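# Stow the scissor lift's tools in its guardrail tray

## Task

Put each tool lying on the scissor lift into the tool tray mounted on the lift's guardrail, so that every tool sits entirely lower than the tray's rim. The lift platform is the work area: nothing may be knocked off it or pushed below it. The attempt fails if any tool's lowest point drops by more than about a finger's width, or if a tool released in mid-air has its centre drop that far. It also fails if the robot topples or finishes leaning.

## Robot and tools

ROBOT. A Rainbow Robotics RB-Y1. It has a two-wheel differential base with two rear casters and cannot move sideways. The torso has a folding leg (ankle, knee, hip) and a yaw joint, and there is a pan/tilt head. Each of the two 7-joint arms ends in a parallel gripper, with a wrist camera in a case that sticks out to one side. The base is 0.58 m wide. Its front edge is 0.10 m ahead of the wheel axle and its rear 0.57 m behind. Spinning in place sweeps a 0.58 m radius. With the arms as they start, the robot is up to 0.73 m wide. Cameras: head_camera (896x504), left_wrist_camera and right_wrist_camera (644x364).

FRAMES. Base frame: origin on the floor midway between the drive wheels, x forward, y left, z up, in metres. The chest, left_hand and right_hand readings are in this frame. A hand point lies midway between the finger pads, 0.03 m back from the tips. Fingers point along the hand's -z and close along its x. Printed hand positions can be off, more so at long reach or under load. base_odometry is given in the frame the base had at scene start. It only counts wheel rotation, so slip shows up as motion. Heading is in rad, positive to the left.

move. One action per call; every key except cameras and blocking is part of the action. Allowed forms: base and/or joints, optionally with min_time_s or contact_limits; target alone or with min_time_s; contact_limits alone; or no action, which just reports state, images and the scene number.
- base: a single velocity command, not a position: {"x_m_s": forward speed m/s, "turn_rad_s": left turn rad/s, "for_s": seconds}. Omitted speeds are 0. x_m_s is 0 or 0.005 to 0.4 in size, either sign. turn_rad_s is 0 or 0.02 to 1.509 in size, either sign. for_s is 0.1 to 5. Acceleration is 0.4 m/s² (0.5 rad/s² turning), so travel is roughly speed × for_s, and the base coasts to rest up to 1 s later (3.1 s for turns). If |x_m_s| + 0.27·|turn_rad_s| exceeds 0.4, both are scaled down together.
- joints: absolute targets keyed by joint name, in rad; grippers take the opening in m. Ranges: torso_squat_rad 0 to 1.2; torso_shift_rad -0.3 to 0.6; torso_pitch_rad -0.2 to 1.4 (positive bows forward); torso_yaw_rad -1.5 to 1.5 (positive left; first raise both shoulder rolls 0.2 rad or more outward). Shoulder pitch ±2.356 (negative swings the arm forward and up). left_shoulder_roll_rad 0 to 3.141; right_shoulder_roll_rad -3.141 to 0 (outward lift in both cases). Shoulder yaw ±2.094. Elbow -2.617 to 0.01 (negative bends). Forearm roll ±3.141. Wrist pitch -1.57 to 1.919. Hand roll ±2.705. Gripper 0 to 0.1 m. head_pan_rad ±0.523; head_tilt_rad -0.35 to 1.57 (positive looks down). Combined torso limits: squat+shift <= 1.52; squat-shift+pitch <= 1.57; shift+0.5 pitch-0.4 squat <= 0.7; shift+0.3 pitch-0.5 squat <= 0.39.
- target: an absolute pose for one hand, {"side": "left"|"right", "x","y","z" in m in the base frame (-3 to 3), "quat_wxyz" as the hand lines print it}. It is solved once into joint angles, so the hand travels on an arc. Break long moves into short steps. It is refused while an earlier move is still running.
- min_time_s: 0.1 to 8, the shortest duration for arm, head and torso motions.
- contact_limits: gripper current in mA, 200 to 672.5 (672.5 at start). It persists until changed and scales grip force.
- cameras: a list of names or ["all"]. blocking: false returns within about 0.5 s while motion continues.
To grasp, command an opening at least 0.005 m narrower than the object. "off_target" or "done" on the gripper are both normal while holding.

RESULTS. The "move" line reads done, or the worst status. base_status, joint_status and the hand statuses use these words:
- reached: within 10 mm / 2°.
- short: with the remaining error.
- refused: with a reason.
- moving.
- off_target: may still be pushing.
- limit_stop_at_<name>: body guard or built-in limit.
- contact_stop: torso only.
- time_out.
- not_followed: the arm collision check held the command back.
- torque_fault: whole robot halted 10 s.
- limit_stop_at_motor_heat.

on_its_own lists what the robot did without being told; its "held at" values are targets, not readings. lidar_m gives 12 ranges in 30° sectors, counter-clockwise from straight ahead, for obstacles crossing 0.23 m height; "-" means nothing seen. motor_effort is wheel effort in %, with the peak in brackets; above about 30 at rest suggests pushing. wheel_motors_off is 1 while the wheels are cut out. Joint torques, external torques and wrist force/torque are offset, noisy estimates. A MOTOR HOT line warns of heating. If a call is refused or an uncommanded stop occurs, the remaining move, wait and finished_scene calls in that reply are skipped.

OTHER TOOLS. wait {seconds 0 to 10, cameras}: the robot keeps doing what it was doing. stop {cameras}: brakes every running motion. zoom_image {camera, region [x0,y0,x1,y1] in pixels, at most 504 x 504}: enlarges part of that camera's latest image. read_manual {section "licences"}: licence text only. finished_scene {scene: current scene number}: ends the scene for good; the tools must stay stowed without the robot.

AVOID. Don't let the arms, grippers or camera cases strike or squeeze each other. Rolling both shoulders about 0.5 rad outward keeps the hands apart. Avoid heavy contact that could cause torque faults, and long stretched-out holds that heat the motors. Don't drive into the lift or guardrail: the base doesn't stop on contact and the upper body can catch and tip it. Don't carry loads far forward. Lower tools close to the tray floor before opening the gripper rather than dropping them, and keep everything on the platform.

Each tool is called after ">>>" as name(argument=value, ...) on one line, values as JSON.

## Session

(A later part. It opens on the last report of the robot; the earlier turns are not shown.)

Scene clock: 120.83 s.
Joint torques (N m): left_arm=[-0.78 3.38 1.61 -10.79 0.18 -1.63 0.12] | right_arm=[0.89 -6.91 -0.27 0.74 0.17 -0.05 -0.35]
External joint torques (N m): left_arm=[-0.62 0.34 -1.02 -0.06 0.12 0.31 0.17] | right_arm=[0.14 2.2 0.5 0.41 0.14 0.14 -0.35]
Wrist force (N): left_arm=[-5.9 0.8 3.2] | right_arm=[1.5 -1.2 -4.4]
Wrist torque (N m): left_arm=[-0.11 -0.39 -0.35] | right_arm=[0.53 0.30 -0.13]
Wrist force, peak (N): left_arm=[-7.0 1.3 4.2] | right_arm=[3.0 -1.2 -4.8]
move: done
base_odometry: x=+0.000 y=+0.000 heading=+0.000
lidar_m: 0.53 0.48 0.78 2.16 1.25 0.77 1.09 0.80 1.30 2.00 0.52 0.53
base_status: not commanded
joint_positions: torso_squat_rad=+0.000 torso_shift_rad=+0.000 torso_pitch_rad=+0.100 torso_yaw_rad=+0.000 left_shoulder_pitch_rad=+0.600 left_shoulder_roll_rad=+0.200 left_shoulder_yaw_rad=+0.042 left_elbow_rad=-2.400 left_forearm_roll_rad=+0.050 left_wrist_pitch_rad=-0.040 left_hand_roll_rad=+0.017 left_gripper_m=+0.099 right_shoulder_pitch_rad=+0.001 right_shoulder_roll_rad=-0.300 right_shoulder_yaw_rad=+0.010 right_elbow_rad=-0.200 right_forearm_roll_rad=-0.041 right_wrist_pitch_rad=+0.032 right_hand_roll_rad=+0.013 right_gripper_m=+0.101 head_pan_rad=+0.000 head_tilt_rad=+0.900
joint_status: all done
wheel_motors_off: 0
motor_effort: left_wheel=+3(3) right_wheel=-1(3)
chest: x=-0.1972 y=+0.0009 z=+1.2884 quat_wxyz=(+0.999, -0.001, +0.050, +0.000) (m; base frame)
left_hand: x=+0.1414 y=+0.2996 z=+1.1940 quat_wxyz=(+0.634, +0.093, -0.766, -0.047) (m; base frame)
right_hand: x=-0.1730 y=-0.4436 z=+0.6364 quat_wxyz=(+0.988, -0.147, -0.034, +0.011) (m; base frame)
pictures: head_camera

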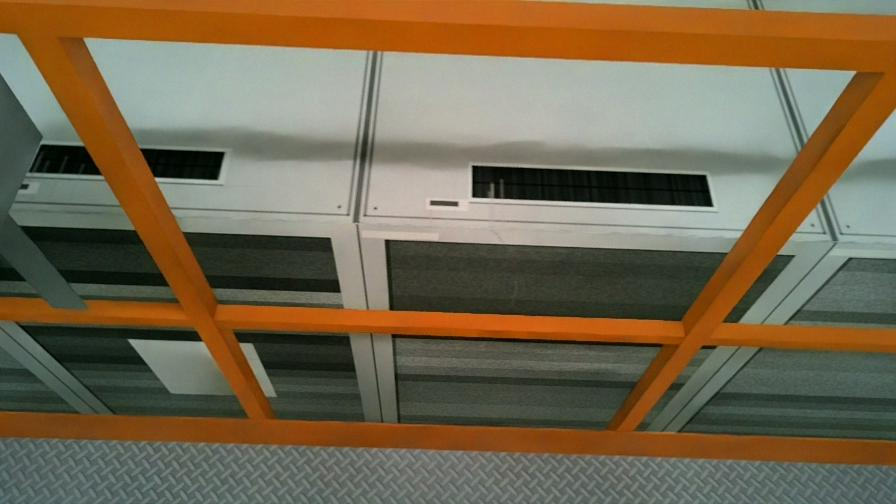

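>>> move(joints={"left_shoulder_pitch_rad": 0.9, "left_shoulder_roll_rad": 0.05, "right_shoulder_roll_rad": -0.05, "torso_pitch_rad": 0.0, "torso_squat_rad": 0.35, "head_tilt_rad": 1.0}, cameras=[])

>>> move(joints={"left_shoulder_pitch_rad": 0.0, "left_elbow_rad": -0.3}, cameras=[])

>>> move(base={"x_m_s": -0.1, "for_s": 0.8}, cameras=["all"])

Scene clock: 123.93 s.
Joint torques (N m): left_arm=[1.52 2.26 1.55 -10.47 0.25 -1.7 0.25] | right_arm=[-3.11 -2.66 -0.29 -0.31 0.25 -0.28 -0.22]
External joint torques (N m): left_arm=[-0.83 0.13 -0.4 0.38 0.21 0.32 0.31] | right_arm=[-0.92 -0.72 -0.17 0.47 0.2 0.1 -0.23]
Wrist force (N): left_arm=[-6.4 1.7 2.4] | right_arm=[0.8 -2.7 -4.6]
Wrist torque (N m): left_arm=[-0.16 -0.43 -0.35] | right_arm=[0.60 0.26 -0.13]
Wrist force, peak (N): left_arm=[-6.6 0.9 3.9] | right_arm=[1.5 -3.2 -5.0]
move: done
base_odometry: x=+0.000 y=+0.000 heading=+0.000
lidar_m: 0.52 0.48 0.77 2.17 1.25 0.78 1.09 0.79 1.29 1.99 0.52 0.53
base_status: not commanded
joint_positions: torso_squat_rad=+0.350 torso_shift_rad=+0.000 torso_pitch_rad=+0.000 torso_yaw_rad=+0.000 left_shoulder_pitch_rad=+0.900 left_shoulder_roll_rad=+0.050 left_shoulder_yaw_rad=+0.042 left_elbow_rad=-2.400 left_forearm_roll_rad=+0.050 left_wrist_pitch_rad=-0.040 left_hand_roll_rad=+0.017 left_gripper_m=+0.099 right_shoulder_pitch_rad=+0.001 right_shoulder_roll_rad=-0.050 right_shoulder_yaw_rad=+0.010 right_elbow_rad=-0.200 right_forearm_roll_rad=-0.041 right_wrist_pitch_rad=+0.032 right_hand_roll_rad=+0.013 right_gripper_m=+0.101 head_pan_rad=+0.000 head_tilt_rad=+1.000
joint_status: all done
wheel_motors_off: 0
motor_effort: left_wheel=+3(3) right_wheel=-1(3)
chest: x=-0.2281 y=+0.0009 z=+1.2475 quat_wxyz=(+1.000, -0.001, +0.000, +0.000) (m; base frame)
left_hand: x=+0.0523 y=+0.3419 z=+1.0984 quat_wxyz=(+0.694, +0.135, -0.706, +0.049) (m; base frame)
right_hand: x=-0.1388 y=-0.2565 z=+0.5682 quat_wxyz=(+0.996, -0.023, -0.084, -0.007) (m; base frame)
pictures: none
No camera images: "cameras" was empty.

Scene clock: 126.67 s.
Joint torques (N m): left_arm=[-3.21 1.99 0.32 -1.71 0.04 -0.42 0.15] | right_arm=[-2.43 -2.69 0.56 -0.34 0.06 -0.45 -0.25]
External joint torques (N m): left_arm=[0.33 0.22 0.13 0.5 0.03 0.37 0.17] | right_arm=[-0.24 -0.74 0.68 0.45 0.01 -0.06 -0.26]
Wrist force (N): left_arm=[-1.7 1.3 -3.7] | right_arm=[0.9 -2.5 -4.5]
Wrist torque (N m): left_arm=[-0.08 -0.13 -0.38] | right_arm=[0.57 0.28 -0.11]
Wrist force, peak (N): left_arm=[-7.1 1.7 1.6] | right_arm=[0.7 -2.8 -4.9]
move: done
base_odometry: x=+0.000 y=+0.000 heading=+0.000
lidar_m: 0.53 0.48 0.77 2.17 1.26 0.77 1.09 0.78 1.30 2.00 0.53 0.54
base_status: not commanded
joint_positions: torso_squat_rad=+0.350 torso_shift_rad=+0.000 torso_pitch_rad=+0.000 torso_yaw_rad=+0.000 left_shoulder_pitch_rad=+0.000 left_shoulder_roll_rad=+0.050 left_shoulder_yaw_rad=+0.042 left_elbow_rad=-0.300 left_forearm_roll_rad=+0.050 left_wrist_pitch_rad=-0.040 left_hand_roll_rad=+0.017 left_gripper_m=+0.099 right_shoulder_pitch_rad=+0.001 right_shoulder_roll_rad=-0.050 right_shoulder_yaw_rad=+0.010 right_elbow_rad=-0.200 right_forearm_roll_rad=-0.041 right_wrist_pitch_rad=+0.032 right_hand_roll_rad=+0.013 right_gripper_m=+0.101 head_pan_rad=+0.000 head_tilt_rad=+1.000
joint_status: all done
wheel_motors_off: 0
motor_effort: left_wheel=+2(3) right_wheel=+0(3)
chest: x=-0.2281 y=+0.0009 z=+1.2475 quat_wxyz=(+1.000, -0.001, +0.000, +0.000) (m; base frame)
left_hand: x=-0.0740 y=+0.2644 z=+0.5815 quat_wxyz=(+0.984, +0.023, -0.171, +0.050) (m; base frame)
right_hand: x=-0.1388 y=-0.2565 z=+0.5682 quat_wxyz=(+0.996, -0.023, -0.084, -0.007) (m; base frame)
pictures: none
No camera images: "cameras" was empty.

Scene clock: 128.57 s.
Joint torques (N m): left_arm=[-3.17 1.67 -0.36 -2 0.12 -0.42 0.19] | right_arm=[-2.96 -2.49 0.12 -0.39 0.28 -0.37 -0.3]
External joint torques (N m): left_arm=[0.38 -0.1 -0.55 0.21 0.1 0.37 0.21] | right_arm=[-0.77 -0.54 0.25 0.39 0.23 0.01 -0.31]
Wrist force (N): left_arm=[-2.5 2.0 -3.7] | right_arm=[0.8 -2.8 -4.6]
Wrist torque (N m): left_arm=[-0.18 -0.24 -0.39] | right_arm=[0.61 0.27 -0.12]
Wrist force, peak (N): left_arm=[-2.8 2.4 -3.8] | right_arm=[1.3 -2.7 -4.8]
move: done
base_odometry: x=-0.080 y=+0.000 heading=-0.001
lidar_m: 0.61 0.55 0.86 2.49 1.21 0.69 1.01 0.73 1.26 2.31 0.86 0.58
base_status: done (sent for 0.8 of 0.8 s)
joint_positions: torso_squat_rad=+0.350 torso_shift_rad=+0.000 torso_pitch_rad=+0.000 torso_yaw_rad=+0.000 left_shoulder_pitch_rad=+0.000 left_shoulder_roll_rad=+0.050 left_shoulder_yaw_rad=+0.042 left_elbow_rad=-0.300 left_forearm_roll_rad=+0.050 left_wrist_pitch_rad=-0.040 left_hand_roll_rad=+0.017 left_gripper_m=+0.099 right_shoulder_pitch_rad=+0.001 right_shoulder_roll_rad=-0.050 right_shoulder_yaw_rad=+0.010 right_elbow_rad=-0.200 right_forearm_roll_rad=-0.041 right_wrist_pitch_rad=+0.032 right_hand_roll_rad=+0.013 right_gripper_m=+0.101 head_pan_rad=+0.000 head_tilt_rad=+1.000
joint_status: not commanded
wheel_motors_off: 0
motor_effort: left_wheel=-7(23) right_wheel=+6(18)
chest: x=-0.2280 y=+0.0009 z=+1.2475 quat_wxyz=(+1.000, -0.001, +0.000, +0.000) (m; base frame)
left_hand: x=-0.0742 y=+0.2644 z=+0.5814 quat_wxyz=(+0.984, +0.023, -0.171, +0.050) (m; base frame)
right_hand: x=-0.1388 y=-0.2565 z=+0.5682 quat_wxyz=(+0.996, -0.023, -0.084, -0.007) (m; base frame)
pictures: head_camera, left_wrist_camera, right_wrist_camera

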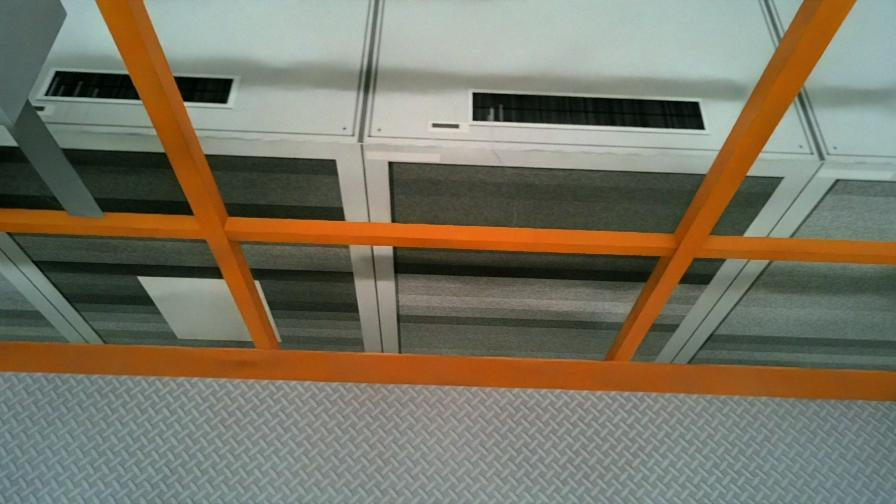

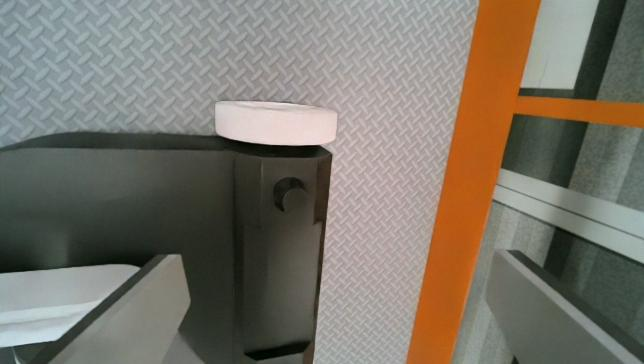

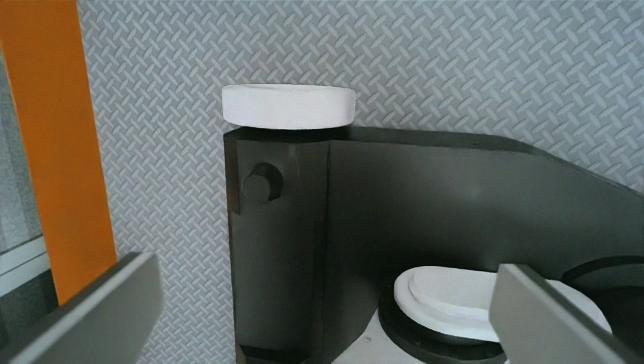

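>>> move(base={"turn_rad_s": -0.8, "for_s": 2.18}, cameras=["all"])

Scene clock: 133.10 s.
Joint torques (N m): left_arm=[-3.26 1.86 -0.19 -1.77 0.06 -0.19 0.11] | right_arm=[-2.78 -1.84 0.14 -0.34 0.14 -0.43 -0.16]
External joint torques (N m): left_arm=[0.29 0.11 -0.38 0.44 0.05 0.61 0.13] | right_arm=[-0.58 0.13 0.26 0.44 0.09 -0.04 -0.17]
Wrist force (N): left_arm=[-2.4 2.1 -3.1] | right_arm=[0.9 -2.4 -4.6]
Wrist torque (N m): left_arm=[-0.18 -0.23 -0.38] | right_arm=[0.57 0.28 -0.10]
Wrist force, peak (N): left_arm=[-1.9 1.9 -4.5] | right_arm=[1.1 -3.0 -4.8]
move: done
base_odometry: x=-0.080 y=+0.000 heading=-1.734
lidar_m: 2.50 1.06 0.58 0.61 0.56 0.55 1.13 1.20 0.69 1.01 0.73 1.25
base_status: done (sent for 2.17 of 2.17 s)
joint_positions: torso_squat_rad=+0.350 torso_shift_rad=+0.000 torso_pitch_rad=+0.000 torso_yaw_rad=+0.000 left_shoulder_pitch_rad=+0.000 left_shoulder_roll_rad=+0.050 left_shoulder_yaw_rad=+0.042 left_elbow_rad=-0.300 left_forearm_roll_rad=+0.050 left_wrist_pitch_rad=-0.040 left_hand_roll_rad=+0.017 left_gripper_m=+0.099 right_shoulder_pitch_rad=+0.001 right_shoulder_roll_rad=-0.050 right_shoulder_yaw_rad=+0.010 right_elbow_rad=-0.200 right_forearm_roll_rad=-0.041 right_wrist_pitch_rad=+0.032 right_hand_roll_rad=+0.013 right_gripper_m=+0.101 head_pan_rad=+0.000 head_tilt_rad=+1.000
joint_status: not commanded
wheel_motors_off: 0
motor_effort: left_wheel=+4(25) right_wheel=+2(22)
chest: x=-0.2280 y=+0.0008 z=+1.2475 quat_wxyz=(+1.000, -0.001, +0.000, +0.000) (m; base frame)
left_hand: x=-0.0742 y=+0.2644 z=+0.5815 quat_wxyz=(+0.984, +0.023, -0.171, +0.050) (m; base frame)
right_hand: x=-0.1388 y=-0.2566 z=+0.5682 quat_wxyz=(+0.996, -0.023, -0.084, -0.007) (m; base frame)
pictures: head_camera, left_wrist_camera, right_wrist_camera

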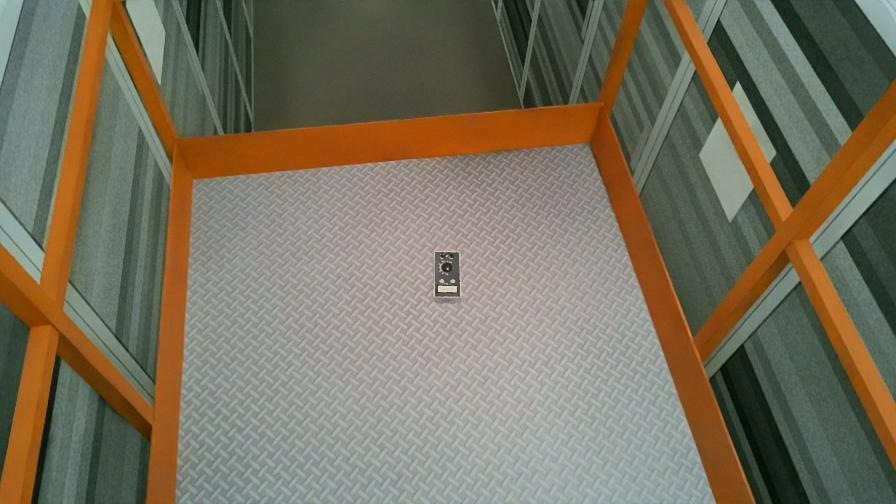

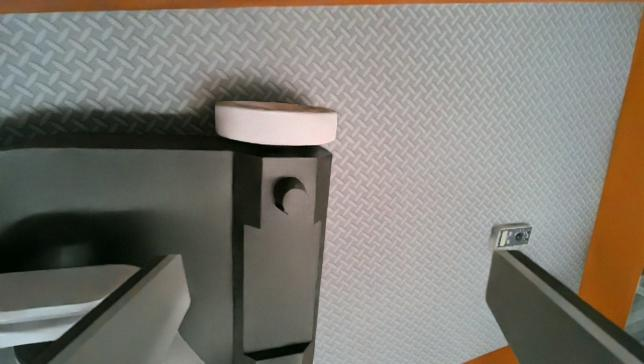

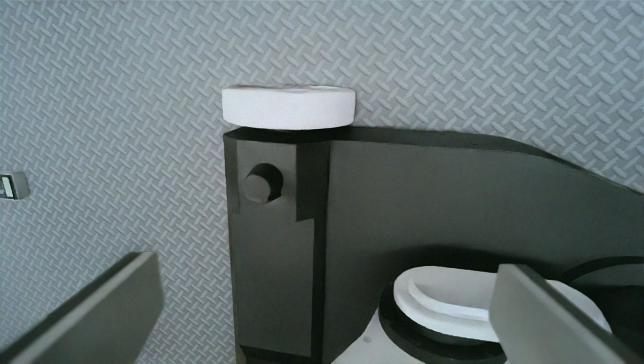

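>>> move(base={"x_m_s": 0.2, "for_s": 1.7}, joints={"left_shoulder_pitch_rad": 0.5, "left_shoulder_roll_rad": 0.35, "left_elbow_rad": -1.8, "right_shoulder_pitch_rad": 0.6, "right_shoulder_roll_rad": -0.4, "right_elbow_rad": -2.2}, cameras=["head_camera"])

>>> move(joints={"torso_squat_rad": 1.2, "torso_shift_rad": 0.15, "torso_pitch_rad": 0.5, "torso_yaw_rad": -0.9, "head_pan_rad": 0.5, "head_tilt_rad": 0.9}, cameras=["all"])

Scene clock: 140.77 s.
Joint torques (N m): left_arm=[-1.87 5.96 4.41 -8.98 0.04 -1.54 -0.23] | right_arm=[-0.85 -5.16 -3.32 -9.05 0.49 -1.55 0.04]
External joint torques (N m): left_arm=[0.71 -0.53 -0.22 0.72 -0.04 0.38 -0.18] | right_arm=[0.31 0.36 1.05 0.7 0.25 0.31 -0.01]
Wrist force (N): left_arm=[-6.1 0.8 1.2] | right_arm=[-4.0 -0.7 1.3]
Wrist torque (N m): left_arm=[-0.13 -0.44 -0.41] | right_arm=[0.44 -0.05 -0.22]
Wrist force, peak (N): left_arm=[-6.4 0.3 2.0] | right_arm=[1.0 -3.2 -4.6]
move: done
base_odometry: x=-0.136 y=-0.336 heading=-1.734
lidar_m: 2.34 0.89 0.74 0.51 0.68 0.82 1.45 1.48 0.85 0.56 0.57 0.94
base_status: done (sent for 1.7 of 1.7 s)
joint_positions: torso_squat_rad=+0.350 torso_shift_rad=+0.000 torso_pitch_rad=+0.000 torso_yaw_rad=+0.000 left_shoulder_pitch_rad=+0.500 left_shoulder_roll_rad=+0.350 left_shoulder_yaw_rad=+0.042 left_elbow_rad=-1.800 left_forearm_roll_rad=+0.050 left_wrist_pitch_rad=-0.040 left_hand_roll_rad=+0.017 left_gripper_m=+0.099 right_shoulder_pitch_rad=+0.600 right_shoulder_roll_rad=-0.400 right_shoulder_yaw_rad=+0.009 right_elbow_rad=-2.200 right_forearm_roll_rad=-0.041 right_wrist_pitch_rad=+0.032 right_hand_roll_rad=+0.013 right_gripper_m=+0.101 head_pan_rad=+0.000 head_tilt_rad=+1.000
joint_status: all done
wheel_motors_off: 0
motor_effort: left_wheel=-2(25) right_wheel=+3(21)
chest: x=-0.2280 y=+0.0008 z=+1.2475 quat_wxyz=(+1.000, -0.001, +0.000, +0.000) (m; base frame)
left_hand: x=+0.1295 y=+0.3808 z=+0.9515 quat_wxyz=(+0.771, +0.135, -0.618, -0.074) (m; base frame)
right_hand: x=+0.1291 y=-0.3083 z=+1.0734 quat_wxyz=(+0.699, -0.113, -0.692, +0.139) (m; base frame)
pictures: head_camera

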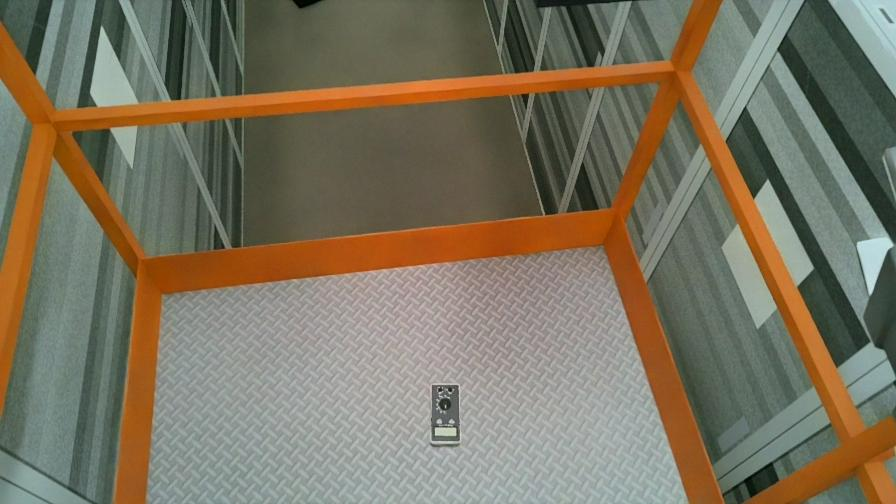

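Scene clock: 144.13 s.
Joint torques (N m): left_arm=[3.3 0.34 0.98 -8.4 0.06 -1.67 0.09] | right_arm=[4.74 -8.52 -6.5 -6.88 0.44 -1.52 -0.25]
External joint torques (N m): left_arm=[-0.44 -0.45 0.26 0.26 0.04 0.15 0.14] | right_arm=[0.46 0.15 0.54 0.38 0.25 -0.04 -0.29]
Wrist force (N): left_arm=[-5.2 2.5 -1.7] | right_arm=[-2.7 0.6 -1.1]
Wrist torque (N m): left_arm=[-0.17 -0.35 -0.37] | right_arm=[0.38 0.05 -0.21]
Wrist force, peak (N): left_arm=[-9.4 1.1 -4.4] | right_arm=[-5.6 0.3 -0.7]
move: limit_stop_at_own_body_left_arm
base_odometry: x=-0.136 y=-0.336 heading=-1.734
lidar_m: 2.34 0.90 0.74 0.51 0.67 0.82 1.46 1.47 0.86 0.55 0.57 0.94
base_status: not commanded
joint_positions: torso_squat_rad=+1.106 torso_shift_rad=+0.133 torso_pitch_rad=+0.444 torso_yaw_rad=-0.800 left_shoulder_pitch_rad=+0.500 left_shoulder_roll_rad=+0.350 left_shoulder_yaw_rad=+0.042 left_elbow_rad=-1.800 left_forearm_roll_rad=+0.050 left_wrist_pitch_rad=-0.040 left_hand_roll_rad=+0.017 left_gripper_m=+0.099 right_shoulder_pitch_rad=+0.600 right_shoulder_roll_rad=-0.400 right_shoulder_yaw_rad=+0.010 right_elbow_rad=-2.200 right_forearm_roll_rad=-0.041 right_wrist_pitch_rad=+0.032 right_hand_roll_rad=+0.013 right_gripper_m=+0.101 head_pan_rad=+0.500 head_tilt_rad=+0.900
joint_status: torso_squat_rad limit_stop_at_own_body_left_arm (moved +0.756 of +0.850); torso_shift_rad limit_stop_at_own_body_left_arm (moved +0.133 of +0.150); torso_pitch_rad limit_stop_at_own_body_left_arm (moved +0.444 of +0.500); torso_yaw_rad limit_stop_at_own_body_left_arm (moved -0.800 of -0.900); the others done
wheel_motors_off: 0
on_its_own: torso_squat_rad is held at +1.106, not at your +1.200, since a limit_stop_at_own_body_left_arm; torso_pitch_rad is held at +0.444, not at your +0.500, since a limit_stop_at_own_body_left_arm; torso_yaw_rad is held at -0.800, not at your -0.900, since a limit_stop_at_own_body_left_arm
motor_effort: left_wheel=-2(16) right_wheel=+1(9)
chest: x=-0.0533 y=+0.0006 z=+0.8712 quat_wxyz=(+0.898, -0.086, +0.203, -0.380) (m; base frame)
left_hand: x=+0.2907 y=+0.0086 z=+0.3800 quat_wxyz=(+0.802, -0.194, -0.457, -0.333) (m; base frame)
right_hand: x=-0.1038 y=-0.4710 z=+0.7024 quat_wxyz=(+0.812, -0.396, -0.425, -0.059) (m; base frame)
pictures: head_camera, left_wrist_camera, right_wrist_camera

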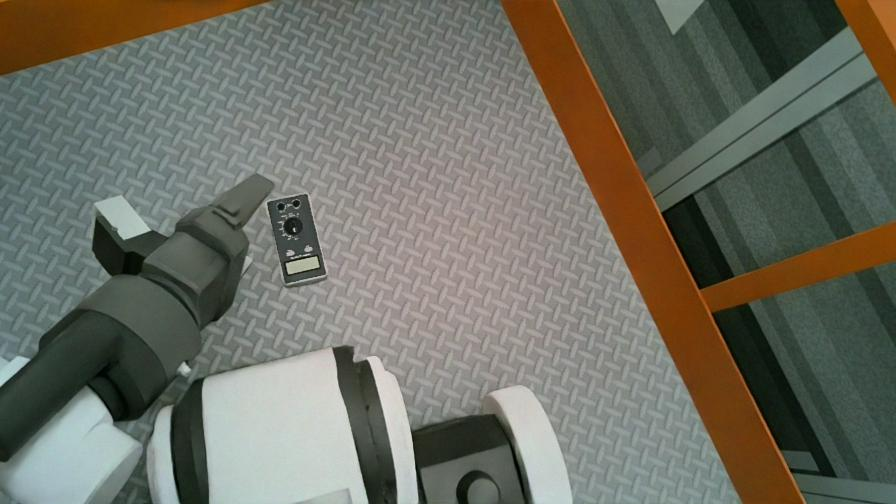

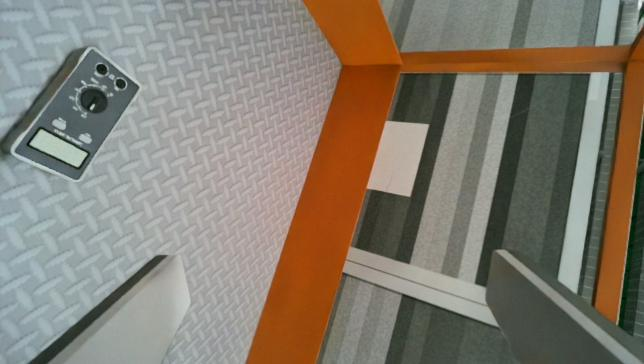

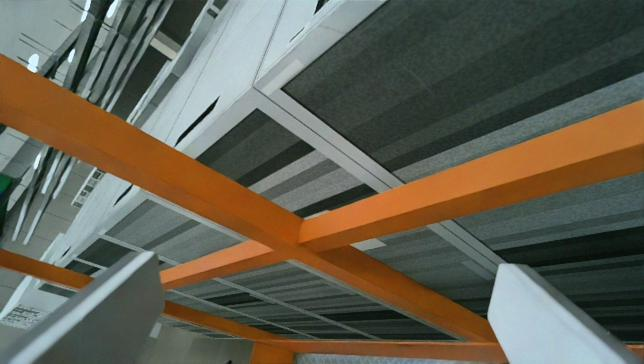

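>>> move(target={"side": "left", "x": 0.372, "y": -0.058, "z": 0.18, "quat_wxyz": [0.7071, 0, 0, 0.7071]}, min_time_s=2, cameras=["head_camera", "left_wrist_camera"])

Scene clock: 148.60 s.
Joint torques (N m): left_arm=[3.55 1.17 0.8 -8.53 0.11 -1.54 0.03] | right_arm=[4.48 -7.89 -6.32 -6.93 0.27 -1.45 -0.21]
External joint torques (N m): left_arm=[-0.18 0.37 0.07 0.13 0.09 0.28 0.08] | right_arm=[0.19 0.77 0.71 0.34 0.07 0.04 -0.25]
Wrist force (N): left_arm=[-5.6 1.8 -0.9] | right_arm=[-3.0 0.6 -1.0]
Wrist torque (N m): left_arm=[-0.12 -0.37 -0.37] | right_arm=[0.38 0.00 -0.19]
Wrist force, peak (N): left_arm=[-6.3 2.6 -0.9] | right_arm=[-3.1 0.5 -1.0]
move: refused
base_odometry: x=-0.136 y=-0.336 heading=-1.734
lidar_m: 2.36 0.91 0.75 0.51 0.68 0.83 1.46 1.48 0.86 0.56 0.56 0.95
base_status: not commanded
joint_positions: torso_squat_rad=+1.106 torso_shift_rad=+0.133 torso_pitch_rad=+0.444 torso_yaw_rad=-0.800 left_shoulder_pitch_rad=+0.500 left_shoulder_roll_rad=+0.350 left_shoulder_yaw_rad=+0.042 left_elbow_rad=-1.800 left_forearm_roll_rad=+0.050 left_wrist_pitch_rad=-0.040 left_hand_roll_rad=+0.017 left_gripper_m=+0.099 right_shoulder_pitch_rad=+0.600 right_shoulder_roll_rad=-0.400 right_shoulder_yaw_rad=+0.010 right_elbow_rad=-2.200 right_forearm_roll_rad=-0.041 right_wrist_pitch_rad=+0.032 right_hand_roll_rad=+0.013 right_gripper_m=+0.101 head_pan_rad=+0.500 head_tilt_rad=+0.900
joint_status: not commanded
wheel_motors_off: 0
on_its_own: torso_squat_rad is held at +1.106, not at your +1.200, since a limit_stop_at_own_body_left_arm; torso_pitch_rad is held at +0.444, not at your +0.500, since a limit_stop_at_own_body_left_arm; torso_yaw_rad is held at -0.800, not at your -0.900, since a limit_stop_at_own_body_left_arm
motor_effort: left_wheel=-2(2) right_wheel=+3(3)
chest: x=-0.0533 y=+0.0006 z=+0.8712 quat_wxyz=(+0.898, -0.086, +0.203, -0.380) (m; base frame)
left_hand: x=+0.2907 y=+0.0086 z=+0.3800 quat_wxyz=(+0.802, -0.194, -0.457, -0.333) (m; base frame)
left_hand_status: refused: the way to the posture found for that pose passes 8 mm from the leg (nearer than the 12 mm at which the arm stands now); the posture itself is clear. Nothing moved. The way starts where the arm stands: move the arm first, then send the pose again.
right_hand: x=-0.1038 y=-0.4710 z=+0.7024 quat_wxyz=(+0.812, -0.396, -0.425, -0.059) (m; base frame)
pictures: head_camera, left_wrist_camera

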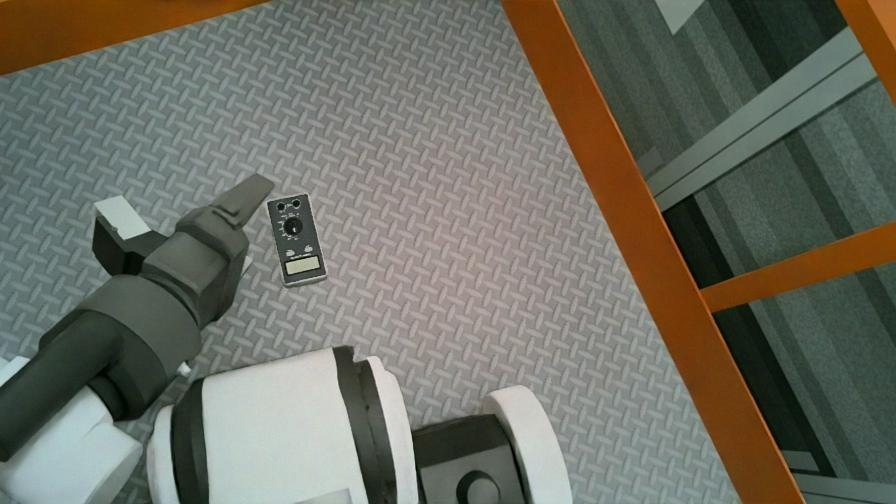

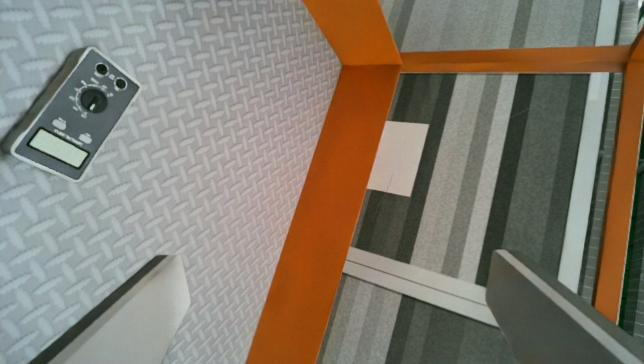

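>>> move(joints={"left_shoulder_roll_rad": 0.8}, cameras=[])

>>> move(target={"side": "left", "x": 0.372, "y": -0.058, "z": 0.18, "quat_wxyz": [0.7071, 0, 0, 0.7071]}, min_time_s=2, cameras=["head_camera", "left_wrist_camera"])

Scene clock: 150.10 s.
Joint torques (N m): left_arm=[2.48 5.16 3.92 -7.3 0.11 -1.4 0.13] | right_arm=[4.42 -7.64 -6.69 -7.05 0.23 -1.42 -0.24]
External joint torques (N m): left_arm=[0.21 -0.79 -0.6 0.49 0.03 0.29 0.17] | right_arm=[0.14 1.03 0.34 0.22 0.03 0.06 -0.28]
Wrist force (N): left_arm=[-5.2 0.1 -0.9] | right_arm=[-2.7 0.9 -0.6]
Wrist torque (N m): left_arm=[0.00 -0.33 -0.37] | right_arm=[0.35 0.06 -0.19]
Wrist force, peak (N): left_arm=[-6.0 1.9 -1.1] | right_arm=[-3.2 0.9 -0.6]
move: done
base_odometry: x=-0.136 y=-0.336 heading=-1.734
lidar_m: 2.36 0.90 0.73 0.50 0.68 0.82 1.46 1.48 0.85 0.56 0.57 0.93
base_status: not commanded
joint_positions: torso_squat_rad=+1.106 torso_shift_rad=+0.133 torso_pitch_rad=+0.444 torso_yaw_rad=-0.800 left_shoulder_pitch_rad=+0.500 left_shoulder_roll_rad=+0.800 left_shoulder_yaw_rad=+0.042 left_elbow_rad=-1.800 left_forearm_roll_rad=+0.050 left_wrist_pitch_rad=-0.040 left_hand_roll_rad=+0.017 left_gripper_m=+0.099 right_shoulder_pitch_rad=+0.600 right_shoulder_roll_rad=-0.400 right_shoulder_yaw_rad=+0.010 right_elbow_rad=-2.200 right_forearm_roll_rad=-0.041 right_wrist_pitch_rad=+0.032 right_hand_roll_rad=+0.013 right_gripper_m=+0.101 head_pan_rad=+0.500 head_tilt_rad=+0.900
joint_status: all done
wheel_motors_off: 0
on_its_own: torso_squat_rad is held at +1.106, not at your +1.200, since a limit_stop_at_own_body_left_arm; torso_pitch_rad is held at +0.444, not at your +0.500, since a limit_stop_at_own_body_left_arm; torso_yaw_rad is held at -0.800, not at your -0.900, since a limit_stop_at_own_body_left_arm
motor_effort: left_wheel=-2(2) right_wheel=+1(3)
chest: x=-0.0533 y=+0.0006 z=+0.8712 quat_wxyz=(+0.898, -0.086, +0.203, -0.380) (m; base frame)
left_hand: x=+0.3635 y=+0.0449 z=+0.4010 quat_wxyz=(+0.695, -0.141, -0.472, -0.524) (m; base frame)
right_hand: x=-0.1038 y=-0.4710 z=+0.7024 quat_wxyz=(+0.812, -0.396, -0.425, -0.059) (m; base frame)
pictures: none
No camera images: "cameras" was empty.

Scene clock: 152.43 s.
Joint torques (N m): left_arm=[-10.64 2.12 0.69 -3.95 0.05 -0.27 -0.35] | right_arm=[4.27 -8.01 -5.51 -6.93 0.36 -1.58 -0.3]
External joint torques (N m): left_arm=[2.45 0.4 1.18 0.69 -0.04 0.37 -0.36] | right_arm=[-0.01 0.66 1.52 0.34 0.16 -0.09 -0.33]
Wrist force (N): left_arm=[1.1 2.9 -3.0] | right_arm=[-2.4 0.5 -0.8]
Wrist torque (N m): left_arm=[-0.20 -0.01 -0.44] | right_arm=[0.41 0.07 -0.21]
Wrist force, peak (N): left_arm=[-2.8 5.5 -2.6] | right_arm=[-3.0 1.1 -0.8]
move: short
base_odometry: x=-0.136 y=-0.336 heading=-1.734
lidar_m: 2.35 0.91 0.75 0.51 0.68 0.82 1.46 1.47 0.86 0.57 0.57 0.94
base_status: not commanded
joint_positions: torso_squat_rad=+1.106 torso_shift_rad=+0.133 torso_pitch_rad=+0.444 torso_yaw_rad=-0.800 left_shoulder_pitch_rad=-0.683 left_shoulder_roll_rad=+0.344 left_shoulder_yaw_rad=+0.484 left_elbow_rad=-0.267 left_forearm_roll_rad=-0.209 left_wrist_pitch_rad=+0.332 left_hand_roll_rad=+2.141 left_gripper_m=+0.099 right_shoulder_pitch_rad=+0.600 right_shoulder_roll_rad=-0.400 right_shoulder_yaw_rad=+0.010 right_elbow_rad=-2.200 right_forearm_roll_rad=-0.041 right_wrist_pitch_rad=+0.032 right_hand_roll_rad=+0.013 right_gripper_m=+0.101 head_pan_rad=+0.500 head_tilt_rad=+0.900
joint_status: all done
wheel_motors_off: 0
on_its_own: torso_squat_rad is held at +1.106, not at your +1.200, since a limit_stop_at_own_body_left_arm; torso_pitch_rad is held at +0.444, not at your +0.500, since a limit_stop_at_own_body_left_arm; torso_yaw_rad is held at -0.800, not at your -0.900, since a limit_stop_at_own_body_left_arm
motor_effort: left_wheel=-2(2) right_wheel=+4(4)
chest: x=-0.0533 y=+0.0006 z=+0.8712 quat_wxyz=(+0.898, -0.086, +0.203, -0.380) (m; base frame)
left_hand: x=+0.3703 y=-0.0567 z=+0.1850 quat_wxyz=(+0.699, -0.149, -0.012, +0.699) (m; base frame)
left_hand_status: short (checked arc, as near as the solve gets, planned for 2.0 s): 5 mm and 17.2 deg off. The place is met; only the turn is off.
right_hand: x=-0.1038 y=-0.4710 z=+0.7024 quat_wxyz=(+0.812, -0.396, -0.425, -0.059) (m; base frame)
pictures: head_camera, left_wrist_camera

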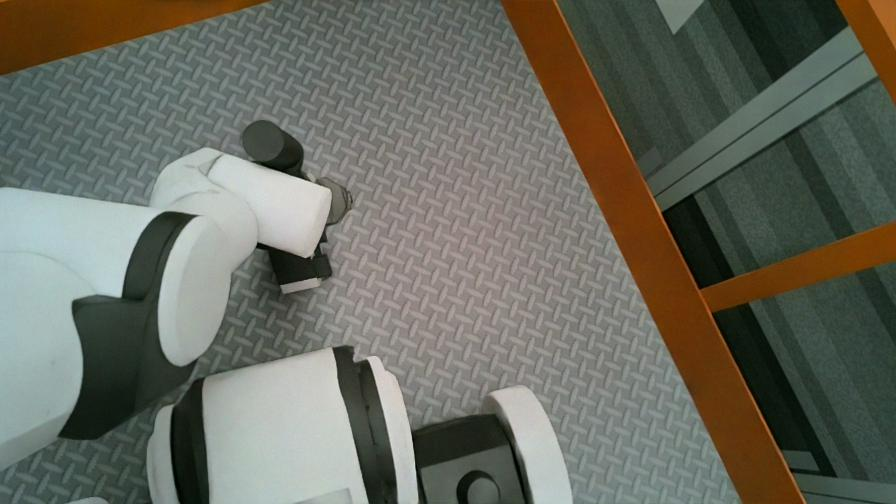

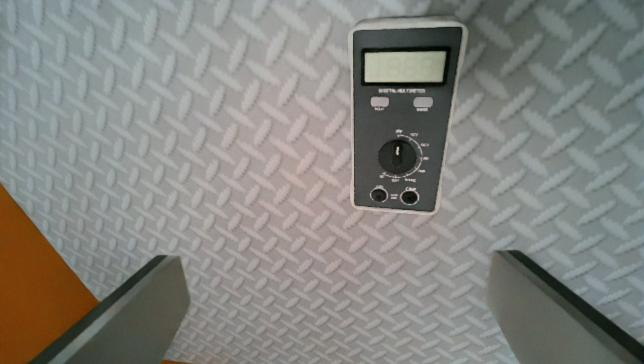

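>>> move(target={"side": "left", "x": 0.38, "y": -0.02, "z": 0.36, "quat_wxyz": [0.7071, 0, 0, 0.7071]}, min_time_s=1.5, cameras=[])

>>> move(joints={"torso_squat_rad": 1.2, "torso_shift_rad": 0.2, "torso_pitch_rad": 0.56, "torso_yaw_rad": -1.1}, cameras=["head_camera", "left_wrist_camera"])

Scene clock: 155.70 s.
Joint torques (N m): left_arm=[-10.81 1.52 -2.96 -8.71 0.06 -0.12 -0.19] | right_arm=[4.78 -7.55 -5.93 -6.85 0.3 -1.41 -0.12]
External joint torques (N m): left_arm=[1.45 -0.23 -0.84 0.22 -0.03 -0.08 -0.19] | right_arm=[0.5 1.12 1.1 0.42 0.1 0.08 -0.16]
Wrist force (N): left_arm=[-0.5 1.6 -3.7] | right_arm=[-2.9 0.8 -1.1]
Wrist torque (N m): left_arm=[-0.12 -0.10 -0.33] | right_arm=[0.38 0.02 -0.21]
Wrist force, peak (N): left_arm=[0.8 4.2 -4.2] | right_arm=[-2.9 1.1 -0.9]
move: done
base_odometry: x=-0.136 y=-0.336 heading=-1.734
lidar_m: 2.35 0.91 0.74 0.51 0.68 0.82 1.46 1.47 0.86 0.57 0.56 0.94
base_status: not commanded
joint_positions: torso_squat_rad=+1.106 torso_shift_rad=+0.133 torso_pitch_rad=+0.444 torso_yaw_rad=-0.800 left_shoulder_pitch_rad=-0.444 left_shoulder_roll_rad=+0.178 left_shoulder_yaw_rad=+0.466 left_elbow_rad=-1.567 left_forearm_roll_rad=-0.199 left_wrist_pitch_rad=+1.625 left_hand_roll_rad=+1.970 left_gripper_m=+0.099 right_shoulder_pitch_rad=+0.600 right_shoulder_roll_rad=-0.400 right_shoulder_yaw_rad=+0.010 right_elbow_rad=-2.200 right_forearm_roll_rad=-0.041 right_wrist_pitch_rad=+0.032 right_hand_roll_rad=+0.013 right_gripper_m=+0.101 head_pan_rad=+0.500 head_tilt_rad=+0.900
joint_status: all done
wheel_motors_off: 0
on_its_own: torso_squat_rad is held at +1.106, not at your +1.200, since a limit_stop_at_own_body_left_arm; torso_pitch_rad is held at +0.444, not at your +0.500, since a limit_stop_at_own_body_left_arm; torso_yaw_rad is held at -0.800, not at your -0.900, since a limit_stop_at_own_body_left_arm
motor_effort: left_wheel=-2(2) right_wheel=+1(3)
chest: x=-0.0533 y=+0.0006 z=+0.8712 quat_wxyz=(+0.898, -0.086, +0.203, -0.380) (m; base frame)
left_hand: x=+0.3801 y=-0.0200 z=+0.3601 quat_wxyz=(+0.707, +0.000, +0.000, +0.707) (m; base frame)
left_hand_status: reached (checked arc, planned for 1.6 s): 0 mm and 0.0 deg off.
right_hand: x=-0.1038 y=-0.4710 z=+0.7024 quat_wxyz=(+0.812, -0.396, -0.425, -0.059) (m; base frame)
pictures: none
No camera images: "cameras" was empty.

Scene clock: 157.00 s.
Joint torques (N m): left_arm=[-11.65 -2.1 -3.83 -8.62 0.3 0.07 -0.48] | right_arm=[3.25 -9.74 -7.56 -5.86 0.05 -1.12 -0.32]
External joint torques (N m): left_arm=[1.65 0.14 0.13 -0.24 -0.15 0.06 -0.49] | right_arm=[-0.15 0.72 0.88 0.26 -0.12 0.16 -0.35]
Wrist force (N): left_arm=[0.6 0.9 -4.1] | right_arm=[-2.3 1.5 -0.4]
Wrist torque (N m): left_arm=[-0.10 -0.01 -0.31] | right_arm=[0.33 0.03 -0.19]
Wrist force, peak (N): left_arm=[-0.3 1.9 -4.6] | right_arm=[-2.4 1.7 -0.4]
move: done
base_odometry: x=-0.136 y=-0.336 heading=-1.734
lidar_m: 2.36 0.90 0.74 0.50 0.67 0.83 1.46 1.48 0.86 0.56 0.57 0.95
base_status: not commanded
joint_positions: torso_squat_rad=+1.200 torso_shift_rad=+0.200 torso_pitch_rad=+0.560 torso_yaw_rad=-1.100 left_shoulder_pitch_rad=-0.444 left_shoulder_roll_rad=+0.178 left_shoulder_yaw_rad=+0.466 left_elbow_rad=-1.567 left_forearm_roll_rad=-0.199 left_wrist_pitch_rad=+1.625 left_hand_roll_rad=+1.970 left_gripper_m=+0.099 right_shoulder_pitch_rad=+0.600 right_shoulder_roll_rad=-0.400 right_shoulder_yaw_rad=+0.010 right_elbow_rad=-2.200 right_forearm_roll_rad=-0.041 right_wrist_pitch_rad=+0.032 right_hand_roll_rad=+0.013 right_gripper_m=+0.101 head_pan_rad=+0.500 head_tilt_rad=+0.900
joint_status: all done
wheel_motors_off: 0
motor_effort: left_wheel=-3(3) right_wheel=+2(3)
chest: x=-0.0133 y=+0.0005 z=+0.7913 quat_wxyz=(+0.819, -0.145, +0.235, -0.502) (m; base frame)
left_hand: x=+0.3300 y=-0.1999 z=+0.2514 quat_wxyz=(+0.791, -0.011, +0.091, +0.605) (m; base frame)
right_hand: x=-0.2020 y=-0.4579 z=+0.7041 quat_wxyz=(+0.789, -0.509, -0.326, -0.111) (m; base frame)
pictures: head_camera, left_wrist_camera

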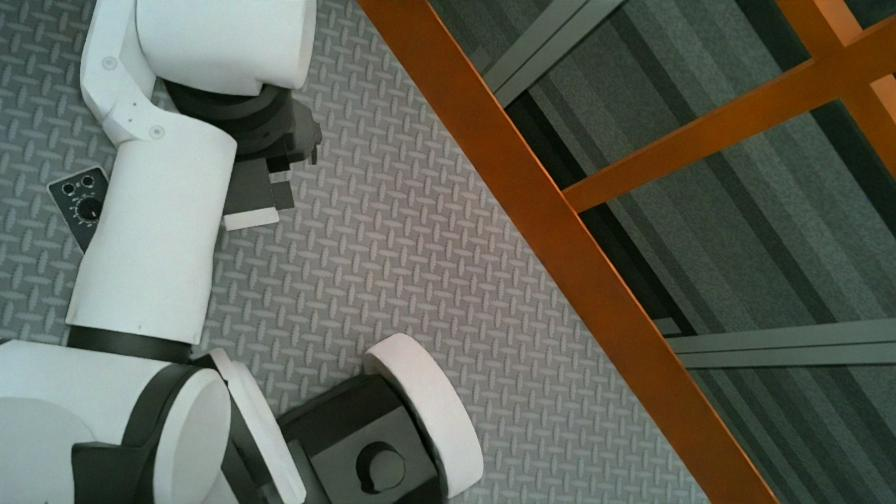

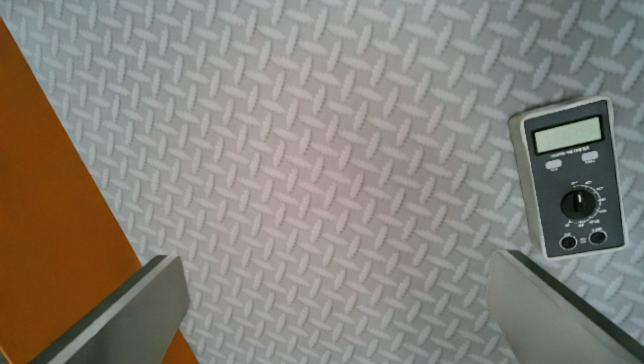

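>>> move(target={"side": "left", "x": 0.372, "y": -0.058, "z": 0.17, "quat_wxyz": [0.7071, 0, 0, 0.7071]}, min_time_s=1.5, cameras=["left_wrist_camera", "head_camera"])

Scene clock: 157.70 s.
Joint torques (N m): left_arm=[-10.94 -1.71 -4.08 -8.13 0.16 0.24 -0.17] | right_arm=[3.17 -9.25 -7.78 -5.95 0.3 -1.34 -0.28]
External joint torques (N m): left_arm=[2.36 0.53 -0.12 0.25 -0.29 0.23 -0.18] | right_arm=[-0.22 1.21 0.67 0.17 0.14 -0.07 -0.31]
Wrist force (N): left_arm=[1.2 1.1 -4.1] | right_arm=[-2.2 1.7 -0.1]
Wrist torque (N m): left_arm=[-0.13 0.06 -0.32] | right_arm=[0.31 0.04 -0.21]
Wrist force, peak (N): left_arm=[1.5 1.3 -4.1] | right_arm=[-2.5 1.5 -0.7]
move: refused
base_odometry: x=-0.136 y=-0.336 heading=-1.734
lidar_m: 2.36 0.91 0.75 0.51 0.68 0.83 1.45 1.47 0.86 0.57 0.57 0.95
base_status: not commanded
joint_positions: torso_squat_rad=+1.200 torso_shift_rad=+0.200 torso_pitch_rad=+0.560 torso_yaw_rad=-1.100 left_shoulder_pitch_rad=-0.444 left_shoulder_roll_rad=+0.178 left_shoulder_yaw_rad=+0.466 left_elbow_rad=-1.567 left_forearm_roll_rad=-0.199 left_wrist_pitch_rad=+1.625 left_hand_roll_rad=+1.970 left_gripper_m=+0.099 right_shoulder_pitch_rad=+0.600 right_shoulder_roll_rad=-0.400 right_shoulder_yaw_rad=+0.010 right_elbow_rad=-2.200 right_forearm_roll_rad=-0.041 right_wrist_pitch_rad=+0.032 right_hand_roll_rad=+0.013 right_gripper_m=+0.101 head_pan_rad=+0.500 head_tilt_rad=+0.900
joint_status: not commanded
wheel_motors_off: 0
motor_effort: left_wheel=-2(3) right_wheel=+2(2)
chest: x=-0.0133 y=+0.0005 z=+0.7913 quat_wxyz=(+0.819, -0.145, +0.235, -0.502) (m; base frame)
left_hand: x=+0.3300 y=-0.1999 z=+0.2514 quat_wxyz=(+0.791, -0.011, +0.091, +0.605) (m; base frame)
left_hand_status: refused: the posture found for that pose stands 17 mm from the leg (limit 20 mm). Nothing moved. The solve starts from where the arm stands: from another posture it may find a clear one.
right_hand: x=-0.2020 y=-0.4579 z=+0.7041 quat_wxyz=(+0.789, -0.509, -0.326, -0.111) (m; base frame)
pictures: head_camera, left_wrist_camera

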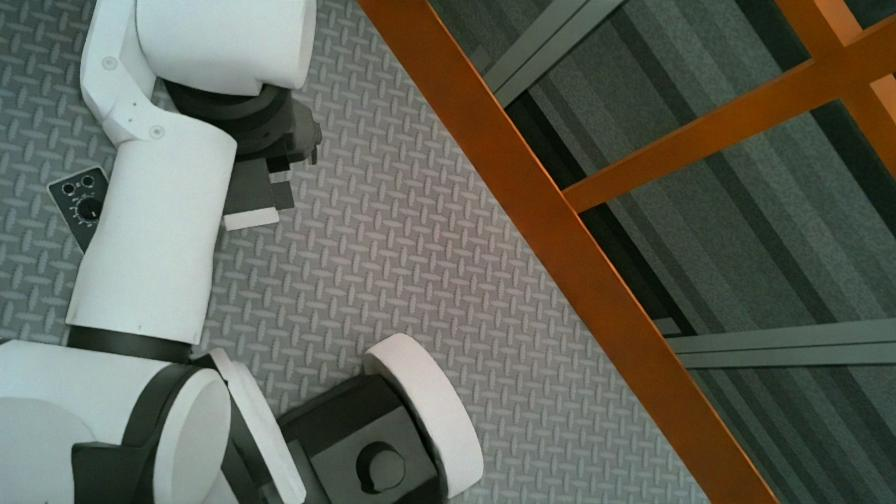

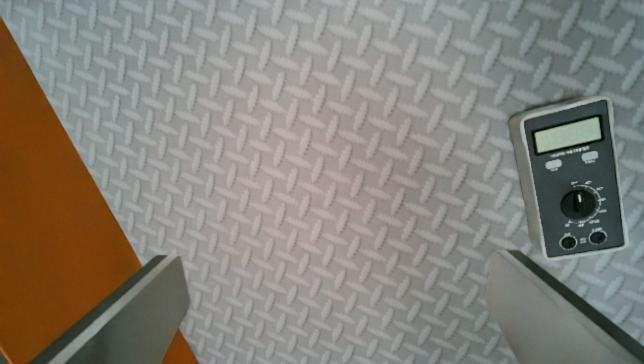

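>>> move(joints={"left_shoulder_roll_rad": 0.6, "left_shoulder_pitch_rad": -0.7, "left_elbow_rad": -1.2}, cameras=[])

>>> move(target={"side": "left", "x": 0.372, "y": -0.058, "z": 0.17, "quat_wxyz": [0.7071, 0, 0, 0.7071]}, min_time_s=1.5, cameras=["left_wrist_camera", "head_camera"])

Scene clock: 159.43 s.
Joint torques (N m): left_arm=[-14.54 4.11 -1.66 -7.91 0.18 0.43 -0.16] | right_arm=[3.15 -9.61 -7.38 -5.74 0.41 -1.33 -0.17]
External joint torques (N m): left_arm=[2.24 -1.53 -0.29 1.15 0.22 0.5 -0.15] | right_arm=[-0.24 0.85 1.07 0.38 0.25 -0.06 -0.2]
Wrist force (N): left_arm=[-1.1 1.2 -4.2] | right_arm=[-2.3 1.7 -0.5]
Wrist torque (N m): left_arm=[-0.09 -0.14 -0.35] | right_arm=[0.31 0.02 -0.19]
Wrist force, peak (N): left_arm=[-0.8 2.6 -4.7] | right_arm=[-2.5 1.8 -0.1]
move: done
base_odometry: x=-0.136 y=-0.336 heading=-1.734
lidar_m: 2.35 0.91 0.74 0.51 0.68 0.83 1.46 1.47 0.86 0.56 0.56 0.94
base_status: not commanded
joint_positions: torso_squat_rad=+1.200 torso_shift_rad=+0.200 torso_pitch_rad=+0.560 torso_yaw_rad=-1.100 left_shoulder_pitch_rad=-0.700 left_shoulder_roll_rad=+0.600 left_shoulder_yaw_rad=+0.466 left_elbow_rad=-1.200 left_forearm_roll_rad=-0.199 left_wrist_pitch_rad=+1.625 left_hand_roll_rad=+1.970 left_gripper_m=+0.099 right_shoulder_pitch_rad=+0.600 right_shoulder_roll_rad=-0.400 right_shoulder_yaw_rad=+0.010 right_elbow_rad=-2.200 right_forearm_roll_rad=-0.041 right_wrist_pitch_rad=+0.032 right_hand_roll_rad=+0.013 right_gripper_m=+0.101 head_pan_rad=+0.500 head_tilt_rad=+0.900
joint_status: all done
wheel_motors_off: 0
motor_effort: left_wheel=-2(2) right_wheel=+1(4)
chest: x=-0.0133 y=+0.0005 z=+0.7913 quat_wxyz=(+0.819, -0.145, +0.235, -0.502) (m; base frame)
left_hand: x=+0.5207 y=-0.1414 z=+0.2761 quat_wxyz=(+0.768, +0.004, -0.033, +0.639) (m; base frame)
right_hand: x=-0.2020 y=-0.4579 z=+0.7041 quat_wxyz=(+0.789, -0.509, -0.326, -0.111) (m; base frame)
pictures: none
No camera images: "cameras" was empty.

Scene clock: 159.73 s.
Joint torques (N m): left_arm=[-14.53 4.83 -1.46 -7.98 0.06 0.23 -0.46] | right_arm=[3.75 -9.52 -7.45 -6.05 0.18 -1.24 -0.13]
External joint torques (N m): left_arm=[2.25 -0.85 -0.09 1.08 0.11 0.29 -0.46] | right_arm=[0.36 0.94 1 0.08 0.01 0.03 -0.16]
Wrist force (N): left_arm=[-1.1 1.7 -3.7] | right_arm=[-2.4 1.4 -0.3]
Wrist torque (N m): left_arm=[-0.12 -0.14 -0.31] | right_arm=[0.34 0.00 -0.20]
Wrist force, peak (N): left_arm=[-0.9 2.0 -4.7] | right_arm=[-2.3 1.7 -0.5]
move: refused
base_odometry: x=-0.136 y=-0.336 heading=-1.734
lidar_m: 2.35 0.90 0.75 0.50 0.68 0.83 1.45 1.47 0.87 0.57 0.57 0.93
base_status: not commanded
joint_positions: torso_squat_rad=+1.200 torso_shift_rad=+0.200 torso_pitch_rad=+0.560 torso_yaw_rad=-1.100 left_shoulder_pitch_rad=-0.700 left_shoulder_roll_rad=+0.600 left_shoulder_yaw_rad=+0.466 left_elbow_rad=-1.200 left_forearm_roll_rad=-0.199 left_wrist_pitch_rad=+1.625 left_hand_roll_rad=+1.970 left_gripper_m=+0.099 right_shoulder_pitch_rad=+0.600 right_shoulder_roll_rad=-0.400 right_shoulder_yaw_rad=+0.010 right_elbow_rad=-2.200 right_forearm_roll_rad=-0.041 right_wrist_pitch_rad=+0.032 right_hand_roll_rad=+0.013 right_gripper_m=+0.101 head_pan_rad=+0.500 head_tilt_rad=+0.900
joint_status: not commanded
wheel_motors_off: 0
motor_effort: left_wheel=-2(2) right_wheel=+1(1)
chest: x=-0.0133 y=+0.0005 z=+0.7913 quat_wxyz=(+0.819, -0.145, +0.235, -0.502) (m; base frame)
left_hand: x=+0.5207 y=-0.1414 z=+0.2761 quat_wxyz=(+0.768, +0.004, -0.033, +0.639) (m; base frame)
left_hand_status: refused: the posture found for that pose stands 18 mm from the leg (limit 20 mm). Nothing moved. The solve starts from where the arm stands: from another posture it may find a clear one.
right_hand: x=-0.2020 y=-0.4579 z=+0.7041 quat_wxyz=(+0.789, -0.509, -0.326, -0.111) (m; base frame)
pictures: head_camera, left_wrist_camera

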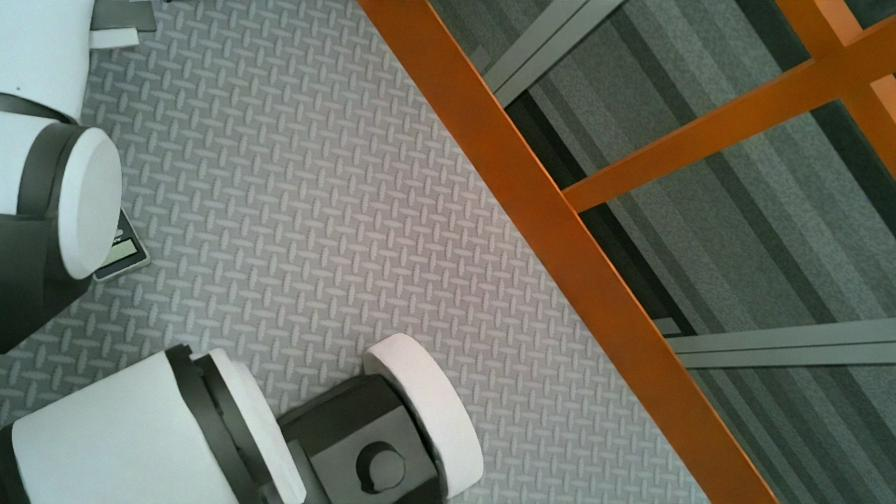

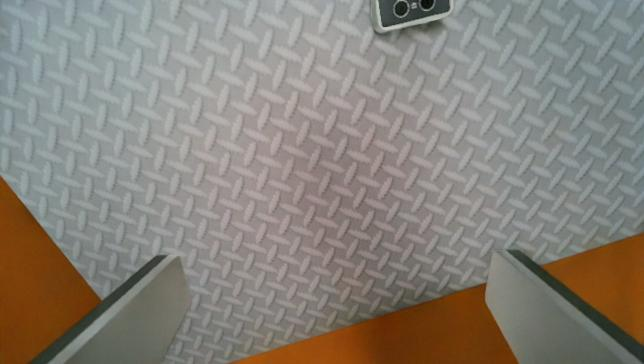

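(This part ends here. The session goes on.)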